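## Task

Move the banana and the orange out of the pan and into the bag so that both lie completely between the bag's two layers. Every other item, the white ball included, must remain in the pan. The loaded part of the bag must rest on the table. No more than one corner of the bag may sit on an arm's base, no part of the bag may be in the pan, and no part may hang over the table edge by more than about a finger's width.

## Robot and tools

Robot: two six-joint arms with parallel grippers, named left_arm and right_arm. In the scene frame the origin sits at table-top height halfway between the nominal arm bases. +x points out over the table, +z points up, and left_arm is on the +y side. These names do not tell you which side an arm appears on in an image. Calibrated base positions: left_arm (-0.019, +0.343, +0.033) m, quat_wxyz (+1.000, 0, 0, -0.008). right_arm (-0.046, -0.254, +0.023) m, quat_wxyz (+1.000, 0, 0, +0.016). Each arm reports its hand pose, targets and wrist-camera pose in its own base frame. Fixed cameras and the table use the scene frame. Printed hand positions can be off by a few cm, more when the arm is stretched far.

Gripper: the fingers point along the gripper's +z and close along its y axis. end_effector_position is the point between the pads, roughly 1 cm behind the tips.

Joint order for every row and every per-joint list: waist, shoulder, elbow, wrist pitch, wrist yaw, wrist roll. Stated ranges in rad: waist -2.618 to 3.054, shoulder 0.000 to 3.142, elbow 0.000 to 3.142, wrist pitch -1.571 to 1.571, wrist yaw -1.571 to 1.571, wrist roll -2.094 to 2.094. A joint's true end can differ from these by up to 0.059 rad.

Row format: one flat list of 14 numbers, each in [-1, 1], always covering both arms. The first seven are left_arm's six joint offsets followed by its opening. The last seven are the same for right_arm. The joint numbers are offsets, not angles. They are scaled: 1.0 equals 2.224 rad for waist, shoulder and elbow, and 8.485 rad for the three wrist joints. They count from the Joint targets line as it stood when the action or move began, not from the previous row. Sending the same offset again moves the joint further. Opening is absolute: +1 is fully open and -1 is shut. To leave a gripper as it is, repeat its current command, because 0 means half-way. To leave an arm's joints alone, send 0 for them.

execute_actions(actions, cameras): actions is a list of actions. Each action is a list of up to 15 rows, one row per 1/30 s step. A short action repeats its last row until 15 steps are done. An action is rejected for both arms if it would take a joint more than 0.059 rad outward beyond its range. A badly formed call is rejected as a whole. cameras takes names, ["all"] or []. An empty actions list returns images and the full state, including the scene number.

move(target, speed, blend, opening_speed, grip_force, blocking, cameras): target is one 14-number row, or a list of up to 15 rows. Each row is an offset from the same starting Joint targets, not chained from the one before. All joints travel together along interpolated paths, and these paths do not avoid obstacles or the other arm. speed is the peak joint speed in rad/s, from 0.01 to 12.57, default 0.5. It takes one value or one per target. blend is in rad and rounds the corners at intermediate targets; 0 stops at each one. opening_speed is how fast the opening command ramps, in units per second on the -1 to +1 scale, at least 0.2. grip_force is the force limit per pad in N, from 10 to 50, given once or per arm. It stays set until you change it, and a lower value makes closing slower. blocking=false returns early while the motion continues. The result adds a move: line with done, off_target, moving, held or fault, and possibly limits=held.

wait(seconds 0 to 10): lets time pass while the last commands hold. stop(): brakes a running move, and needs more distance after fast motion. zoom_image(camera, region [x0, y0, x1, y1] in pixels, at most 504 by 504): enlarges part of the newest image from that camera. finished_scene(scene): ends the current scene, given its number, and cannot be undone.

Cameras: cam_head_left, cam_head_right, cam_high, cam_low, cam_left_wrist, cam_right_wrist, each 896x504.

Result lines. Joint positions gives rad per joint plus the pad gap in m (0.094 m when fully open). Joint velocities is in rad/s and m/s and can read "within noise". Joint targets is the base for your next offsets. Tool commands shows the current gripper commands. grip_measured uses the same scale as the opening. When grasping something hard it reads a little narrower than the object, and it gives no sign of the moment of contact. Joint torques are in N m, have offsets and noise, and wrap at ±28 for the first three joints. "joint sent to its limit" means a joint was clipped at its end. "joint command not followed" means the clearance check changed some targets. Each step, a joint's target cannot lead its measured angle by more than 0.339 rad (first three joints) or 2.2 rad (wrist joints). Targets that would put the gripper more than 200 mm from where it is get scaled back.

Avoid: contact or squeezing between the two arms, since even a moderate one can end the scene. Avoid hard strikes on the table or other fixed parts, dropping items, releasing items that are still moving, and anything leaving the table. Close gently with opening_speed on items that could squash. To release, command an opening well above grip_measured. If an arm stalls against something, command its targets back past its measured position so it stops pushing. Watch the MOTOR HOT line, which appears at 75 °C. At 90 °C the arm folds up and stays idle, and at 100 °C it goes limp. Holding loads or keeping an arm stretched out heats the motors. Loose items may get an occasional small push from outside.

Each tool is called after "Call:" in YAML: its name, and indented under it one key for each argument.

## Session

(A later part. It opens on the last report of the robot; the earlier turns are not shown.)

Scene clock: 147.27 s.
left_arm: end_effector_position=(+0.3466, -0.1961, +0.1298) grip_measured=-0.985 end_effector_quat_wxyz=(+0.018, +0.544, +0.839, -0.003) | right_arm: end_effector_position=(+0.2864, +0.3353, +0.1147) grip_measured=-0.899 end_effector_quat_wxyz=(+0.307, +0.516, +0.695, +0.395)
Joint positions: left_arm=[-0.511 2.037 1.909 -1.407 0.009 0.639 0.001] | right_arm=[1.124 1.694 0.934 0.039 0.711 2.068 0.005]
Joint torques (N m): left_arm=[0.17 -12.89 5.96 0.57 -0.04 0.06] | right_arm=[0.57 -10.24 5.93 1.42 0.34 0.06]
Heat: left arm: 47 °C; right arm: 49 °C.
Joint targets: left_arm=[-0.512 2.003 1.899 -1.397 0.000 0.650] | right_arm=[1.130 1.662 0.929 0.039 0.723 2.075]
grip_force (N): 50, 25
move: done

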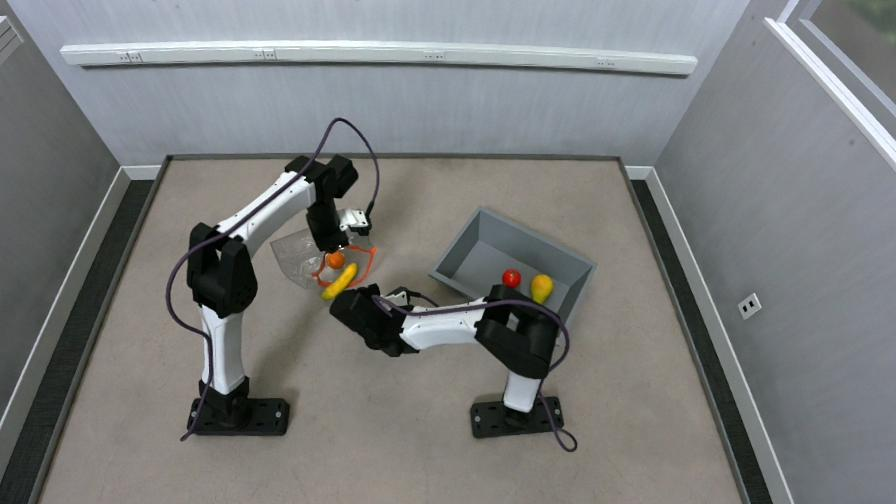

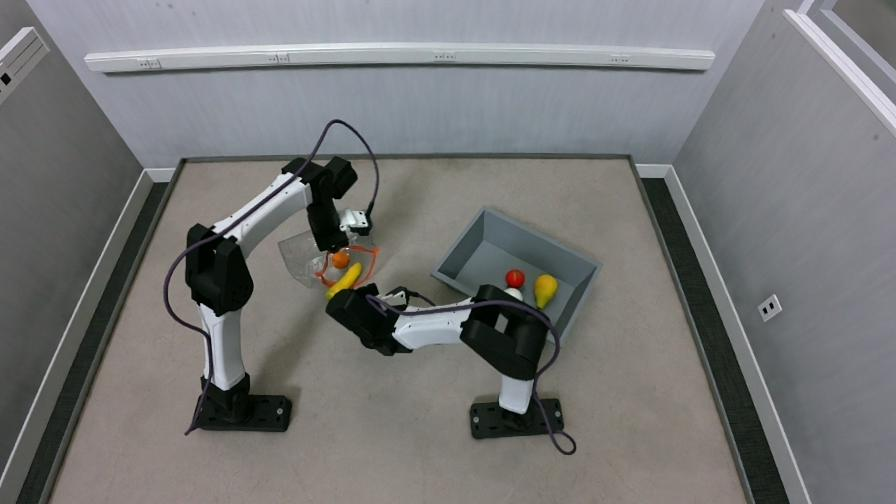

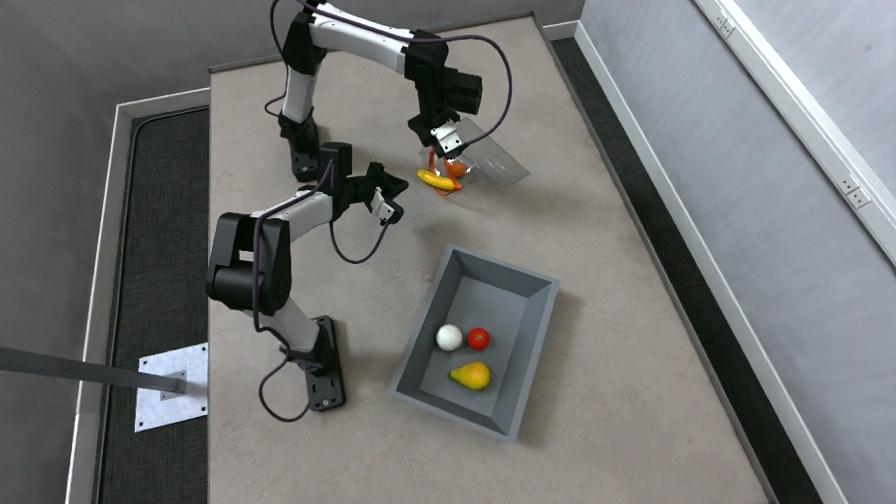

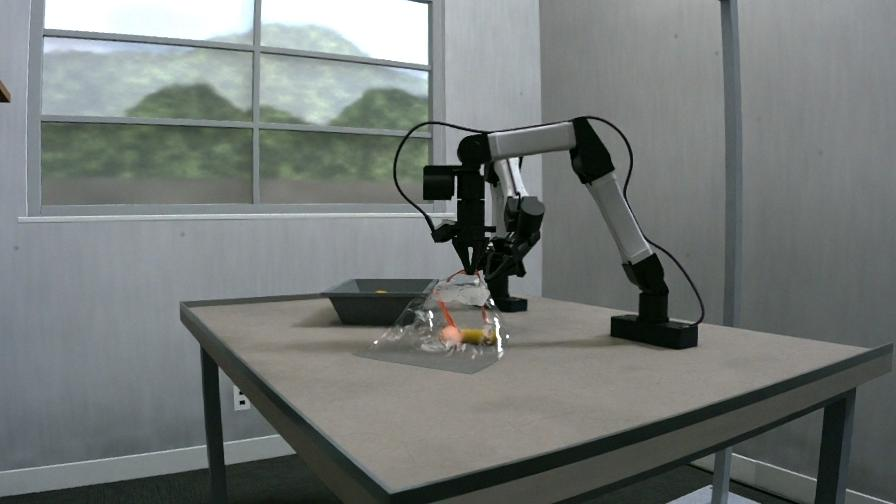

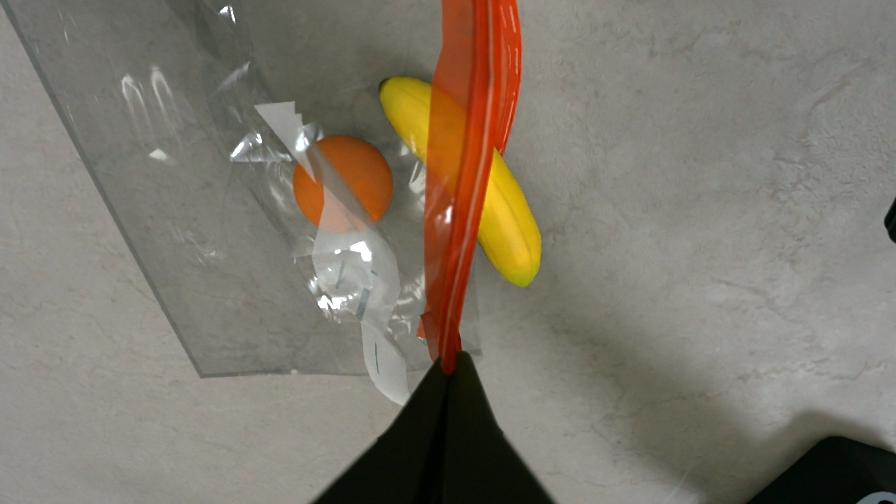

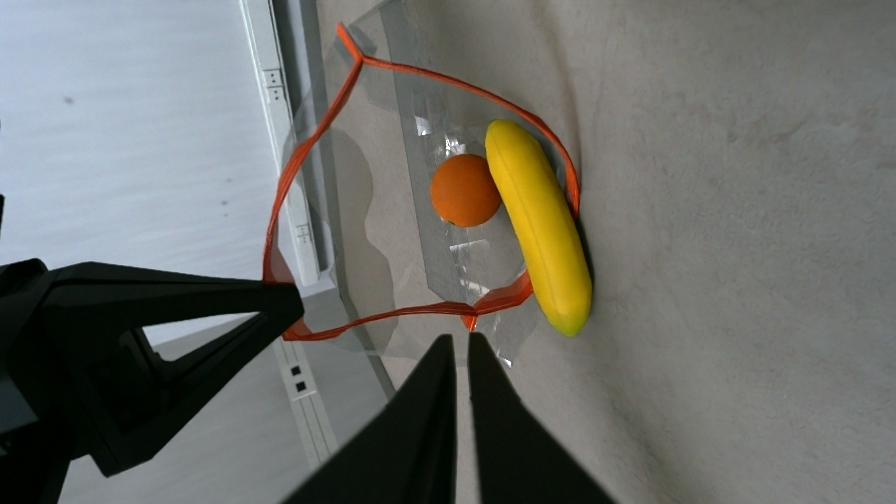

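Call:
move:
  target:
    - [0,0,0,0,0,0,-1, 0.0421,0.2605,0.1553,0.0377,0.0062,-0.006,-1]
    - [0,0,0,0,0,0,-1, 0.0421,0.3052,0.1502,0.0508,0.0062,-0.006,-1]
  speed: [0.5,0.25]
  cameras: ["all"]

Call:
zoom_image:
  camera: "cam_head_left"
  region: [240, 180, 440, 340]

Call:
zoom_image:
  camera: "cam_low"
  region: [330, 200, 580, 390]

Scene clock: 153.33 s.
left_arm: end_effector_position=(+0.3466, -0.1961, +0.1298) grip_measured=-0.985 end_effector_quat_wxyz=(+0.018, +0.544, +0.839, -0.003) | right_arm: end_effector_position=(+0.2968, +0.4576, +0.0027) grip_measured=-0.990 end_effector_quat_wxyz=(+0.310, +0.483, +0.690, +0.441)
Joint positions: left_arm=[-0.511 2.037 1.909 -1.407 0.009 0.639 0.001] | right_arm=[1.219 2.325 1.25 0.452 0.768 2.031 0]
Joint torques (N m): left_arm=[0.2 -12.86 6 0.57 -0.03 0.07] | right_arm=[0.44 -10.03 6.6 1.73 0.29 -0.09]
Heat: left arm: 47 °C; right arm: 49 °C.
Joint targets: left_arm=[-0.512 2.003 1.899 -1.397 0.000 0.650] | right_arm=[1.223 2.341 1.263 0.470 0.776 2.024]
grip_force (N): 50, 25
move: done

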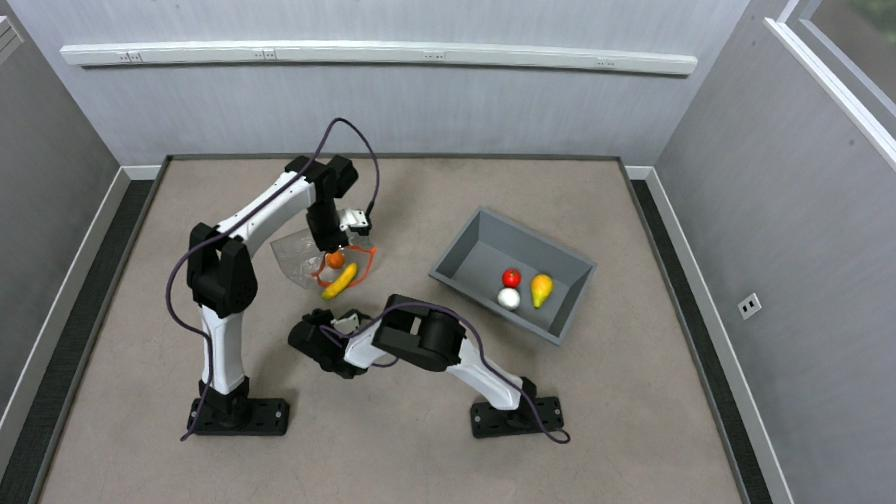

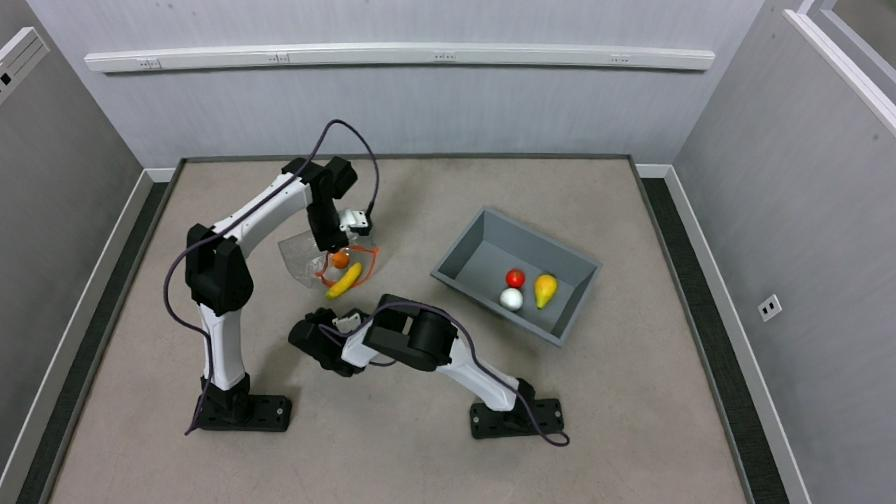

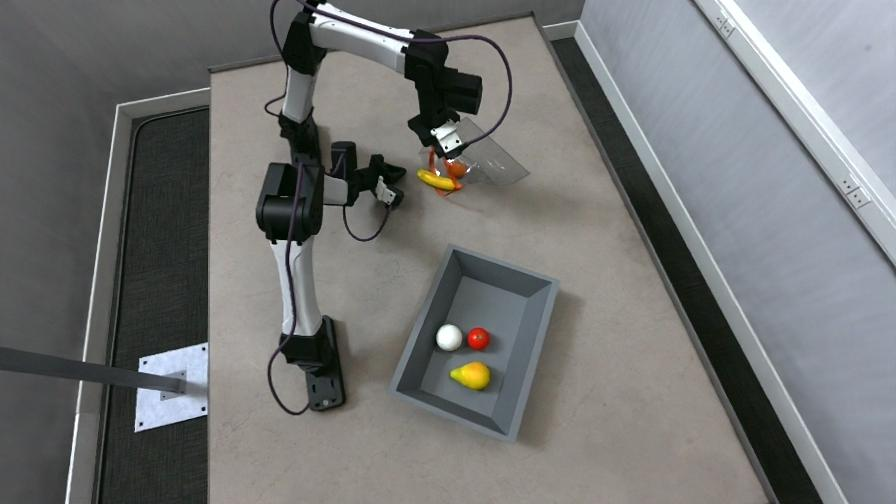

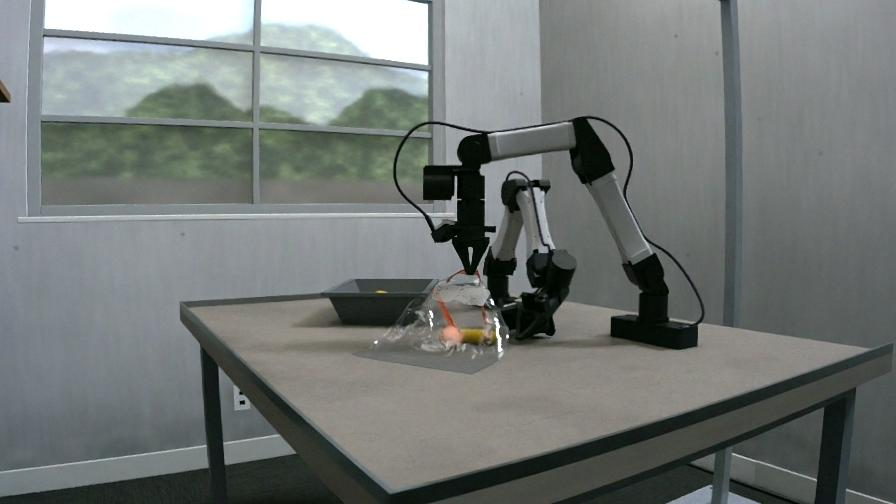

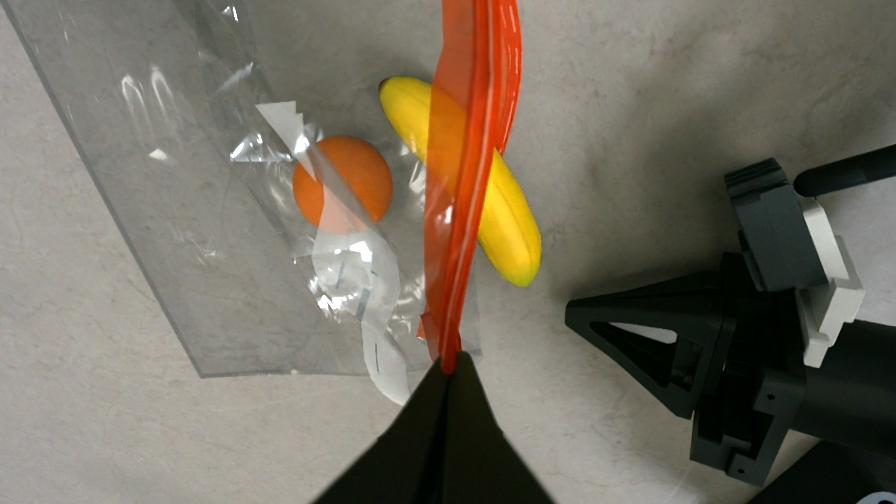

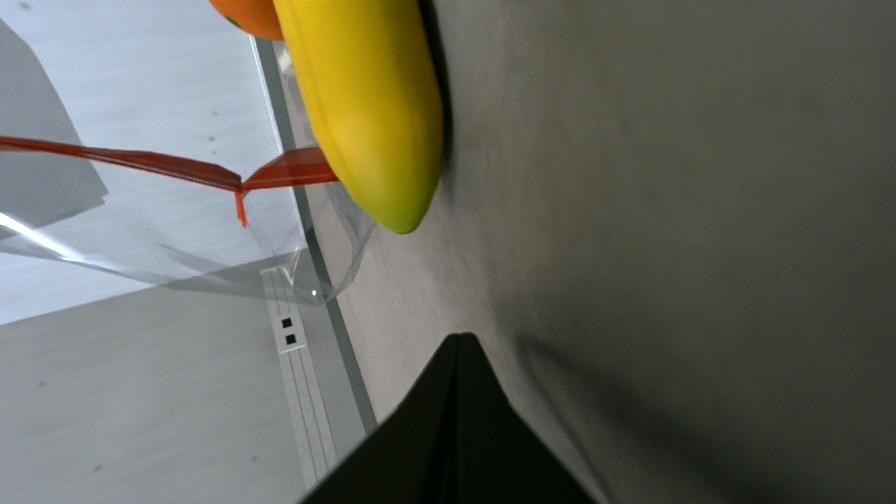

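Scaled by 2.520 from the camera's 896x504 image, which has a finer 1280x720 frame.

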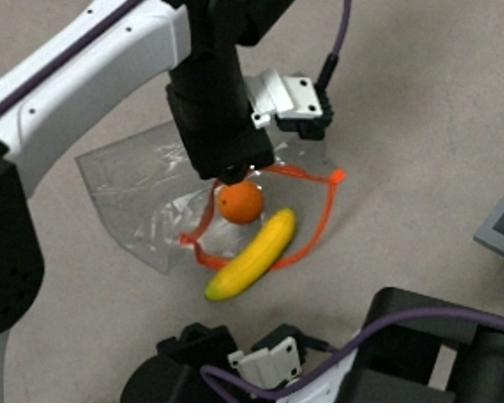

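Scaled by 2.016 from the camera's 896x504 image, which has a finer 1280x720 frame.

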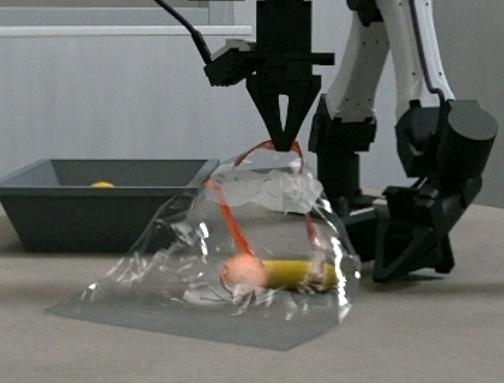

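Call:
move:
  target:
    - [0,0,0,0,0,0,-1, -0.0365,-0.0053,-0.0088,0.0058,-0.0081,-0.0073,-1]
    - [0,0,0,0,0,0,-1, -0.1121,-0.0156,-0.0254,0.0149,-0.0252,-0.0198,-1]
  speed: 0.15
  blend: [0.01,0]
  cameras: ["all"]

Call:
zoom_image:
  camera: "cam_low"
  region: [330, 200, 580, 390]

Scene clock: 156.80 s.
left_arm: end_effector_position=(+0.3472, -0.1964, +0.1298) grip_measured=-0.985 end_effector_quat_wxyz=(+0.020, +0.544, +0.839, -0.003) | right_arm: end_effector_position=(+0.3863, +0.4057, +0.0001) grip_measured=-0.990 end_effector_quat_wxyz=(+0.312, +0.483, +0.693, +0.434)
Joint positions: left_arm=[-0.511 2.037 1.909 -1.404 0.009 0.639 0.001] | right_arm=[0.979 2.325 1.211 0.58 0.571 1.865 0]
Joint torques (N m): left_arm=[0.12 -12.86 5.98 0.55 -0.03 0.05] | right_arm=[-0.44 -13.05 4.93 1.82 0.07 -0.08]
Heat: left arm: 47 °C; right arm: 49 °C.
Joint targets: left_arm=[-0.512 2.003 1.899 -1.396 0.000 0.650] | right_arm=[0.974 2.306 1.206 0.596 0.562 1.856]
grip_force (N): 50, 25
move: done

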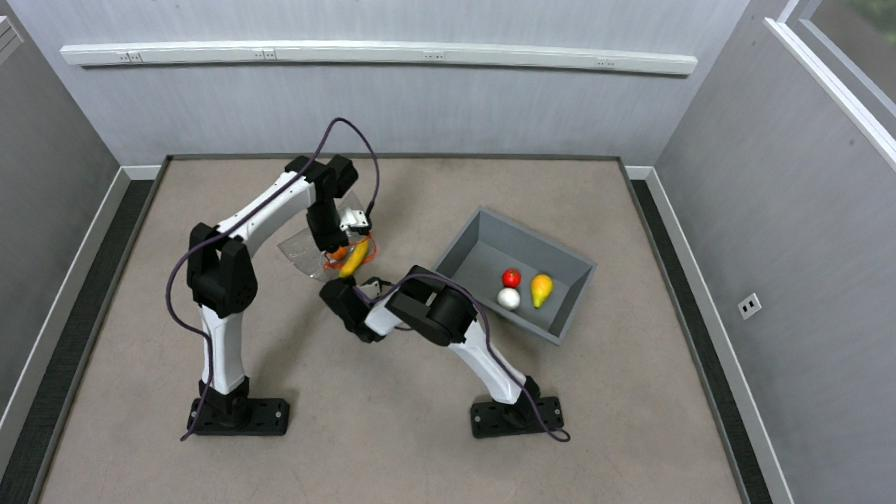

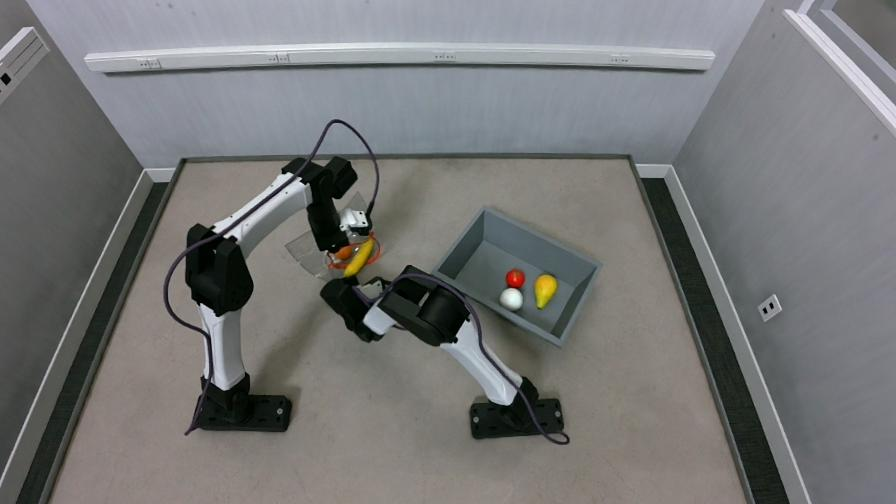

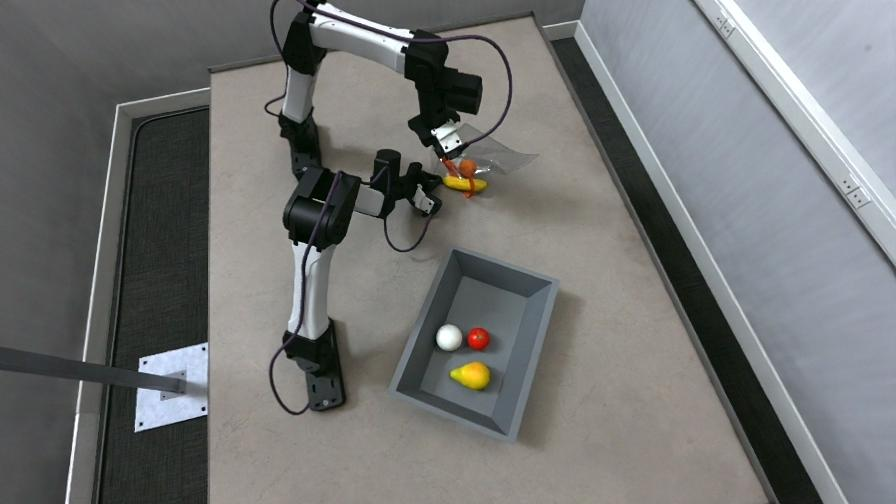

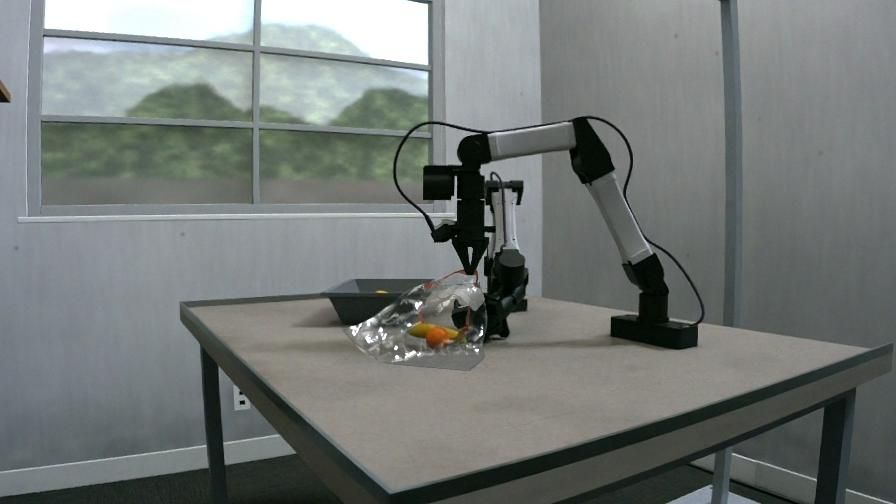

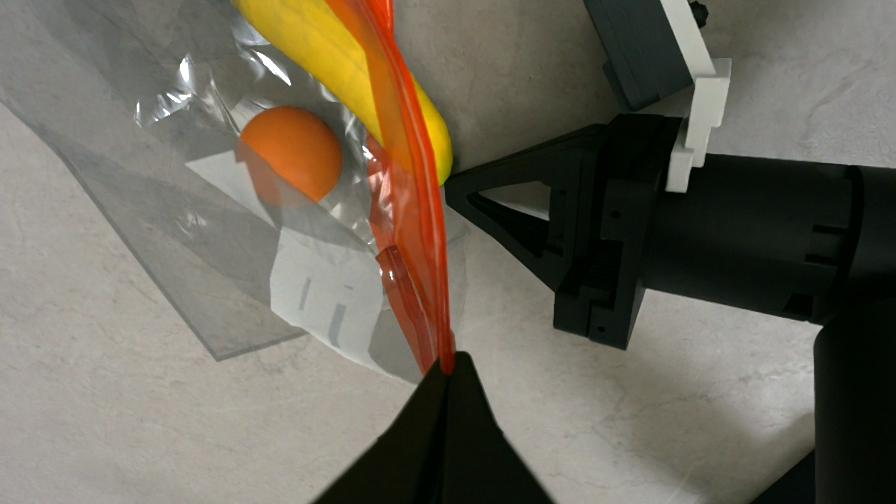

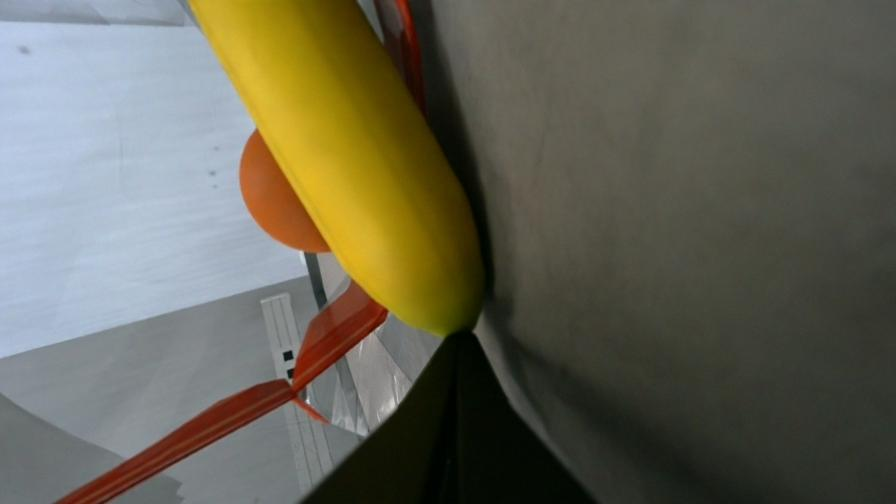

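Scaled by 2.016 from the camera's 896x504 image, which has a finer 1280x720 frame.

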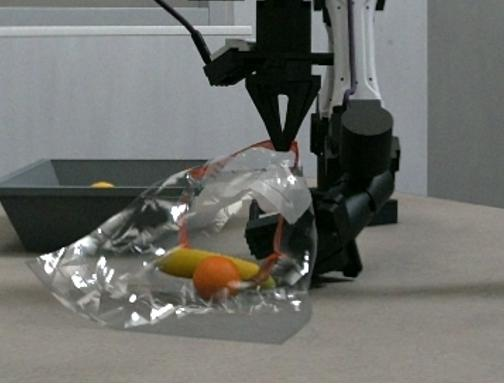

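Call:
zoom_image:
  camera: "cam_head_left"
  region: [260, 180, 420, 310]

Call:
zoom_image:
  camera: "cam_high"
  region: [370, 90, 560, 240]

Call:
zoom_image:
  camera: "cam_left_wrist"
  region: [100, 0, 600, 400]

Scaled by 3.150 from the camera's 896x504 image, which has a finer 1280x720 frame.

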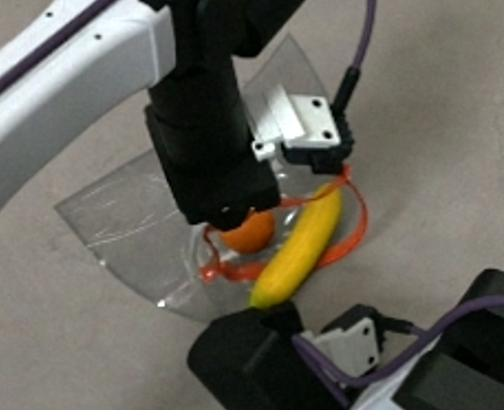

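Scaled by 2.653 from the camera's 896x504 image, which has a finer 1280x720 frame.

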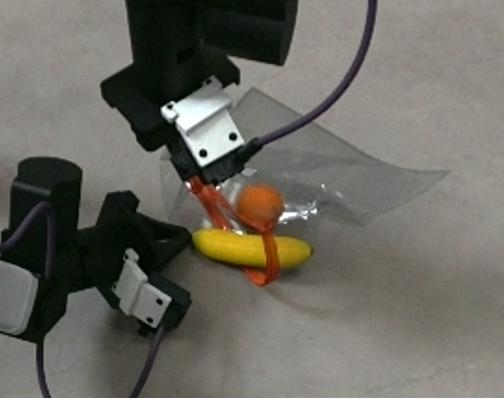

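Scaled by 1.008 from the camera's 896x504 image, which has a finer 1280x720 frame.

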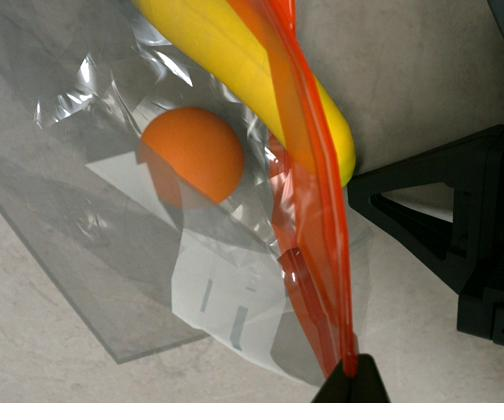

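Call:
move:
  target: [0,-0.0317,0.0319,-0.0049,0,0,-1, 0,0,0,0,0,0,-1]
  speed: 0.1
  cameras: ["all"]

Call:
zoom_image:
  camera: "cam_head_left"
  region: [260, 180, 420, 310]

Call:
zoom_image:
  camera: "cam_low"
  region: [330, 200, 580, 390]

Call:
zoom_image:
  camera: "cam_high"
  region: [370, 90, 560, 240]

Scene clock: 160.03 s.
left_arm: end_effector_position=(+0.3476, -0.1966, +0.1691) grip_measured=-0.985 end_effector_quat_wxyz=(+0.067, +0.543, +0.837, +0.000) | right_arm: end_effector_position=(+0.3862, +0.4060, +0.0001) grip_measured=-0.990 end_effector_quat_wxyz=(+0.312, +0.483, +0.694, +0.434)
Joint positions: left_arm=[-0.511 1.961 1.95 -1.425 0.009 0.639 0.001] | right_arm=[0.979 2.325 1.211 0.58 0.57 1.864 0]
Joint torques (N m): left_arm=[0.13 -11.89 8.99 0.52 -0.03 0.06] | right_arm=[-0.43 -13.07 4.96 1.81 0.07 -0.1]
Heat: left arm: 47 °C; right arm: 49 °C.
Joint targets: left_arm=[-0.512 1.933 1.970 -1.438 0.000 0.650] | right_arm=[0.974 2.306 1.206 0.597 0.562 1.856]
grip_force (N): 50, 25
move: done

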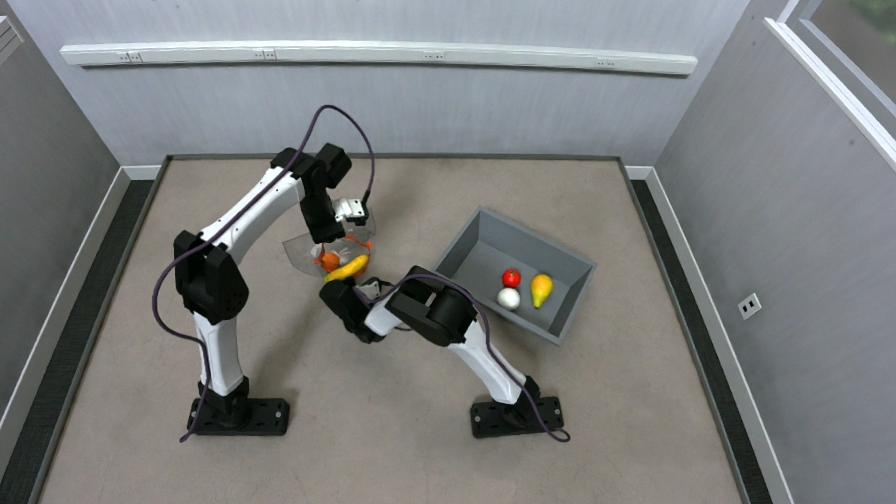

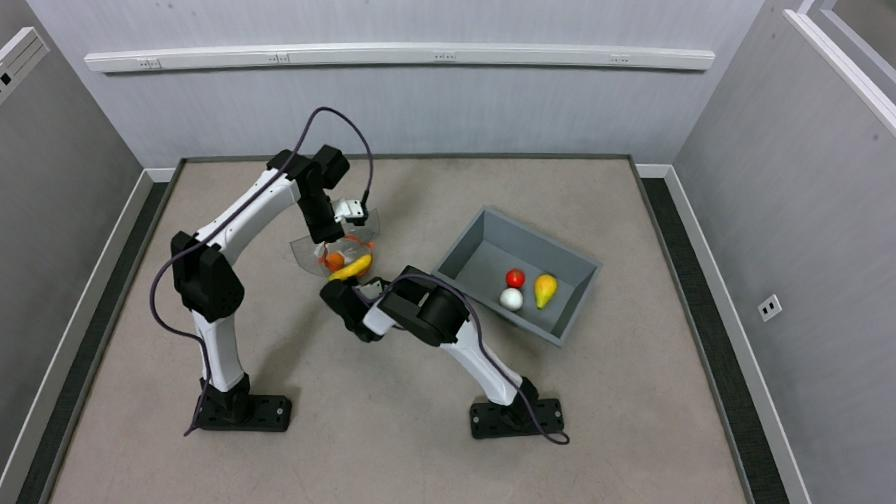

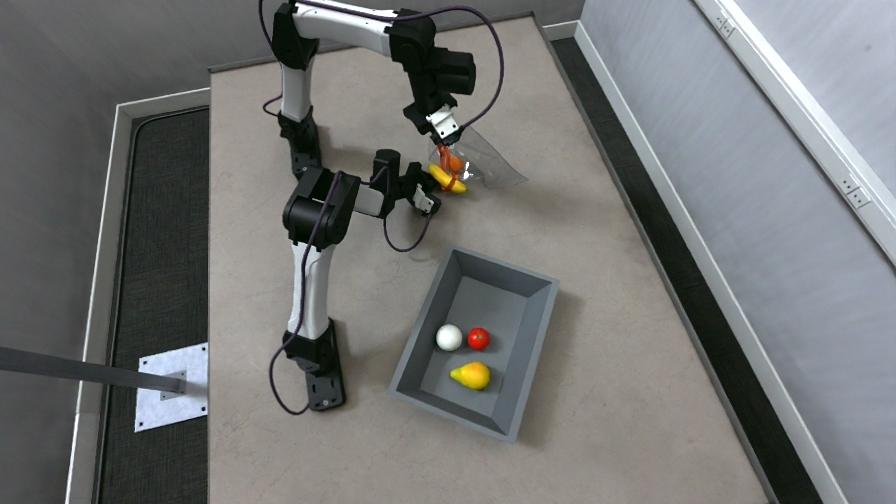

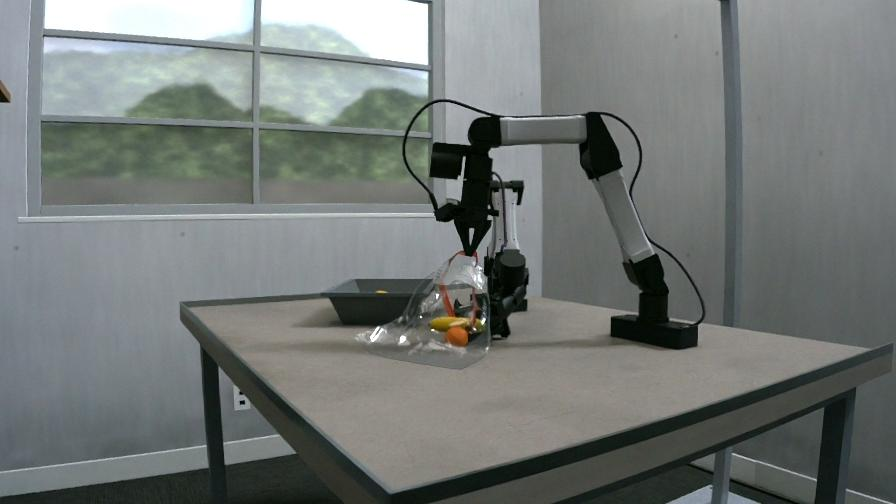

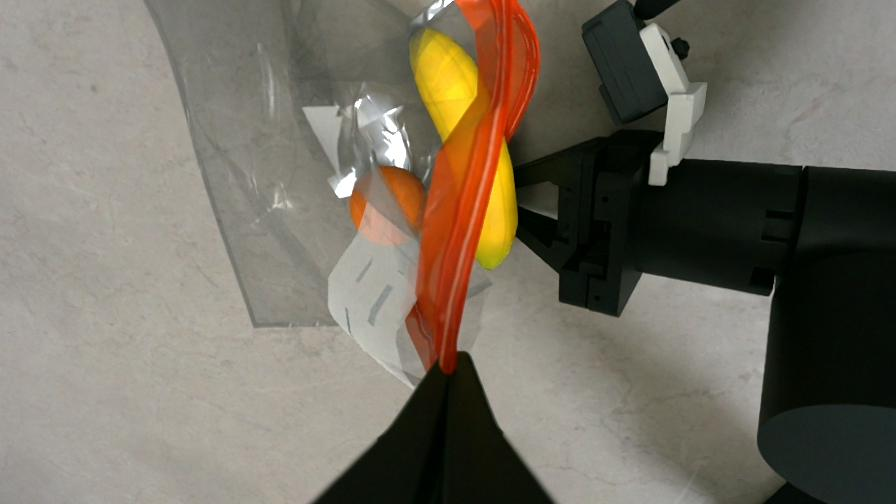

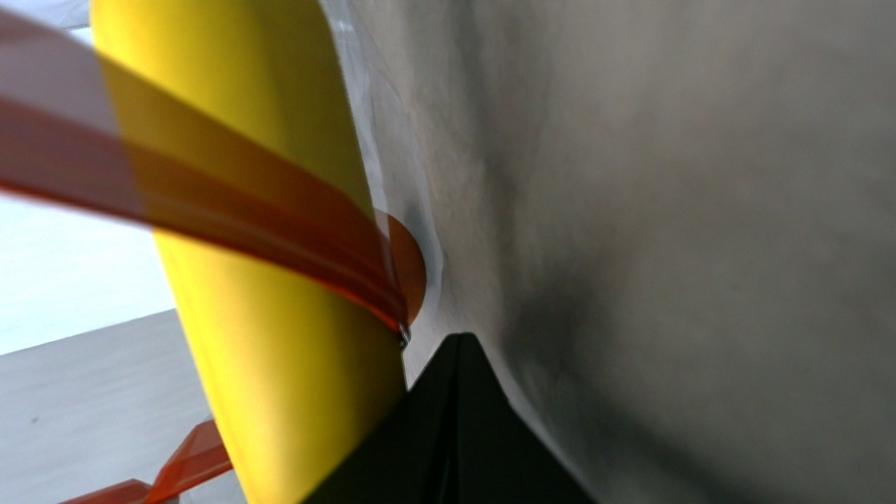

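Scaled by 3.150 from the camera's 896x504 image, which has a finer 1280x720 frame.

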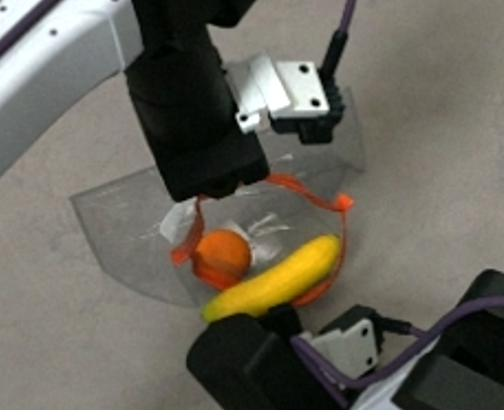

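Scaled by 2.016 from the camera's 896x504 image, which has a finer 1280x720 frame.

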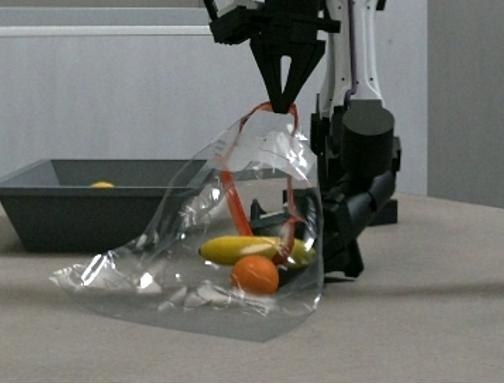

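Scaled by 2.653 from the camera's 896x504 image, which has a finer 1280x720 frame.

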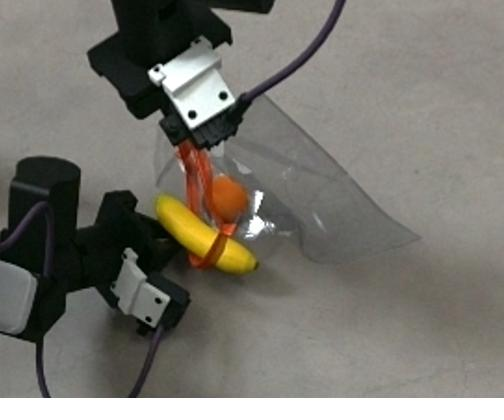

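Call:
move:
  target:
    - [0,0,0,0,0,0,-1, 0.045,-0.25,-0.0701,-0.0704,0.0118,-0.1009,-1]
    - [0,0,0,0,0,0,-1, -0.0315,0.0589,0.5207,-0.2012,-0.0463,-0.3578,0.0]
  speed: [0.6,1.2]
  blend: [0.1,0]
  cameras: ["all"]

Call:
zoom_image:
  camera: "cam_head_left"
  region: [260, 180, 420, 310]

Call:
zoom_image:
  camera: "cam_low"
  region: [330, 200, 580, 390]

Scene clock: 164.73 s.
left_arm: end_effector_position=(+0.3518, -0.1909, +0.1708) grip_measured=-0.985 end_effector_quat_wxyz=(+0.069, +0.544, +0.836, +0.014) | right_arm: end_effector_position=(+0.3479, +0.4043, +0.1077) grip_measured=-0.990 end_effector_quat_wxyz=(+0.359, -0.367, +0.857, -0.038)
Joint positions: left_arm=[-0.505 1.96 1.955 -1.425 -0.018 0.65 0.001] | right_arm=[1.003 2.079 1.651 -0.535 0.451 0.05 0]
Joint torques (N m): left_arm=[-0.23 -11.82 8.49 0.55 0.24 -0.05] | right_arm=[0.08 -11.71 6.76 1.37 0.2 0.14]
Heat: left arm: 48 °C; right arm: 50 °C.
Joint targets: left_arm=[-0.512 1.933 1.970 -1.438 0.000 0.650] | right_arm=[1.003 2.073 1.648 -0.529 0.455 0.057]
Tool commands: left_gripper/opening=-1.0 right_gripper/opening=-1.0
grip_force (N): 50, 25
move: held (right_arm; a check stopped the path); path passed 1 of 2 targets; target 2's new numbers were not sent; limits=held; right_arm: the wrist roll is farthest, 1.230 rad from its target
joint command not followed: on one or more control steps a check withheld the commanded joint targets of the right arm, and it was not sent them on those steps.
cause: the commanded joint targets, or the way to them, would bring a part of the robot too close to another arm (this arm's wrist (the part past the wrist pitch) and the left arm's gripper housing, at the place that arm is still heading or pushing toward).

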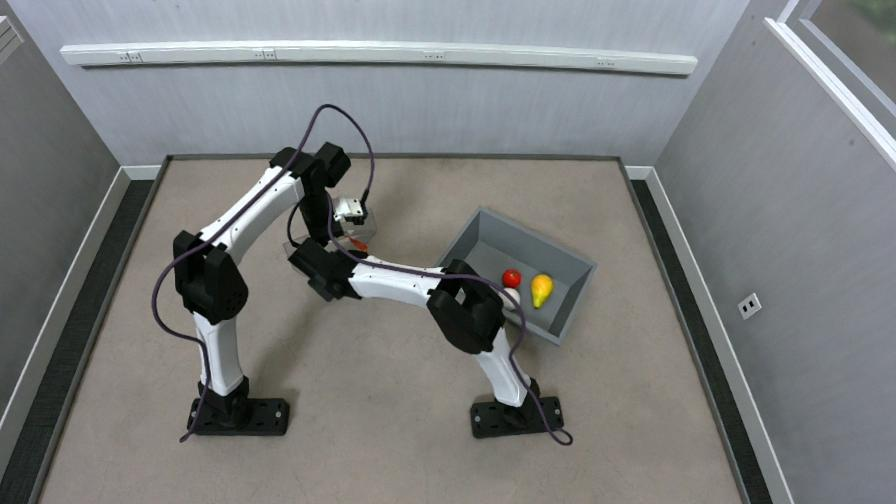

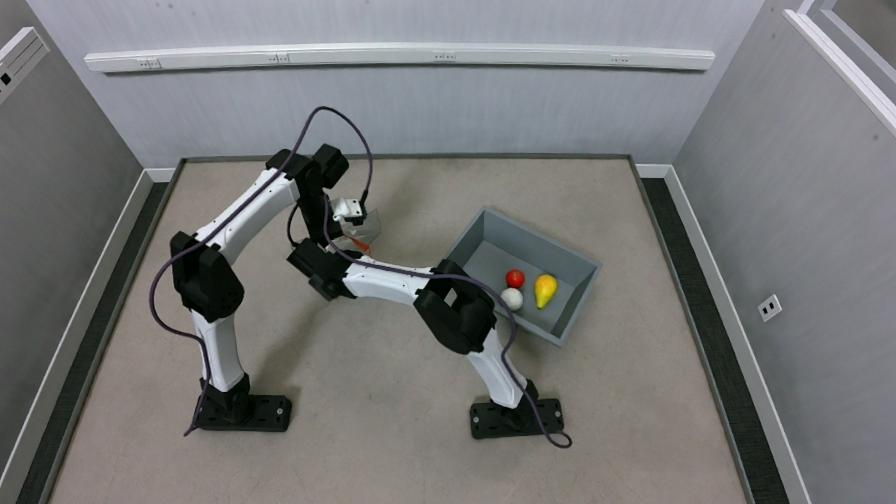

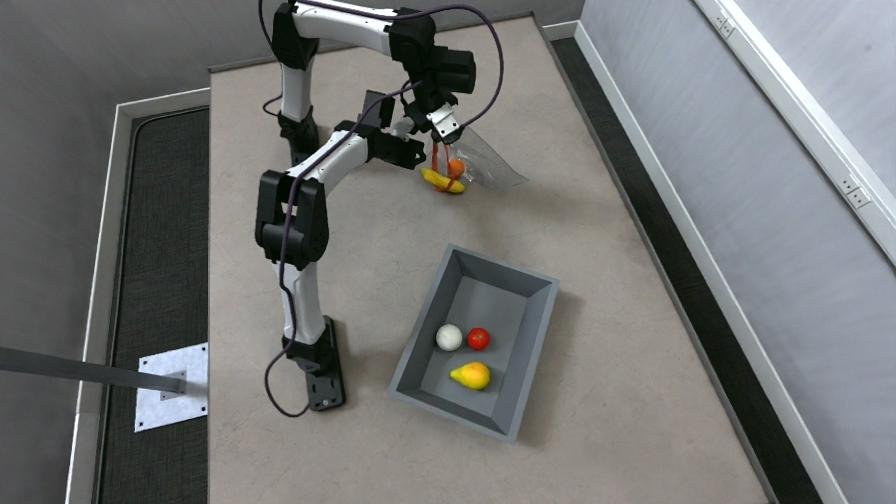

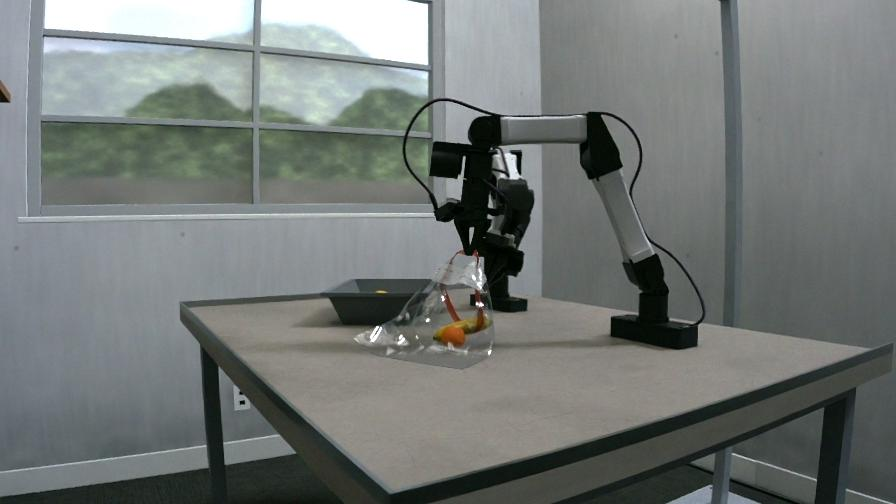

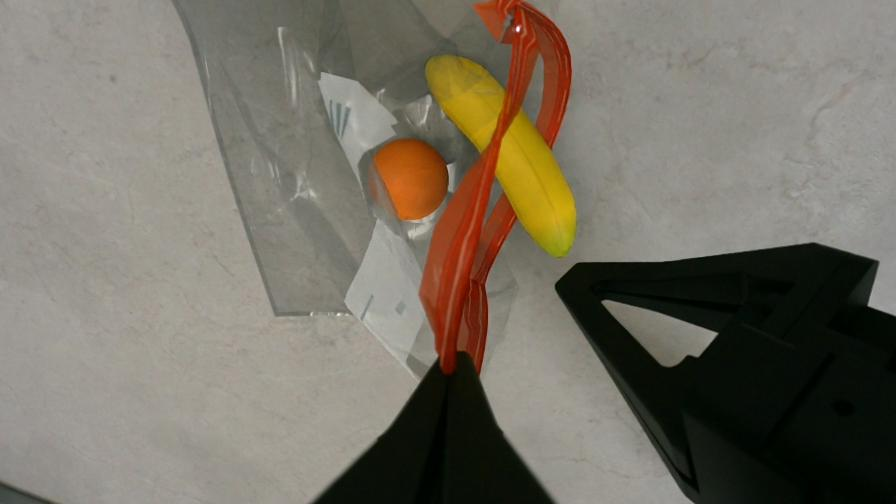

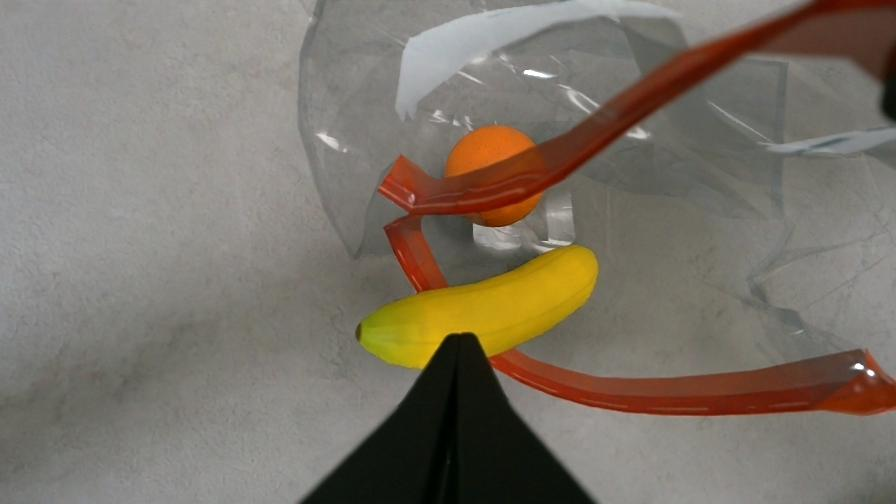

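Scaled by 3.150 from the camera's 896x504 image, which has a finer 1280x720 frame.

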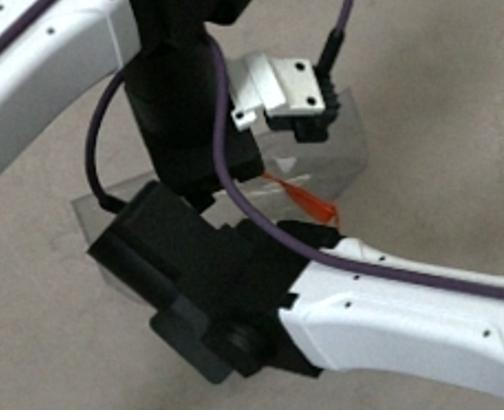

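Scaled by 2.016 from the camera's 896x504 image, which has a finer 1280x720 frame.

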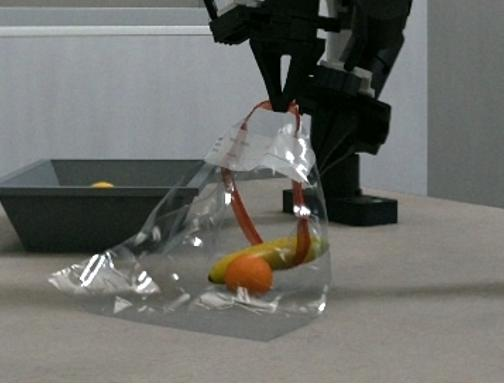

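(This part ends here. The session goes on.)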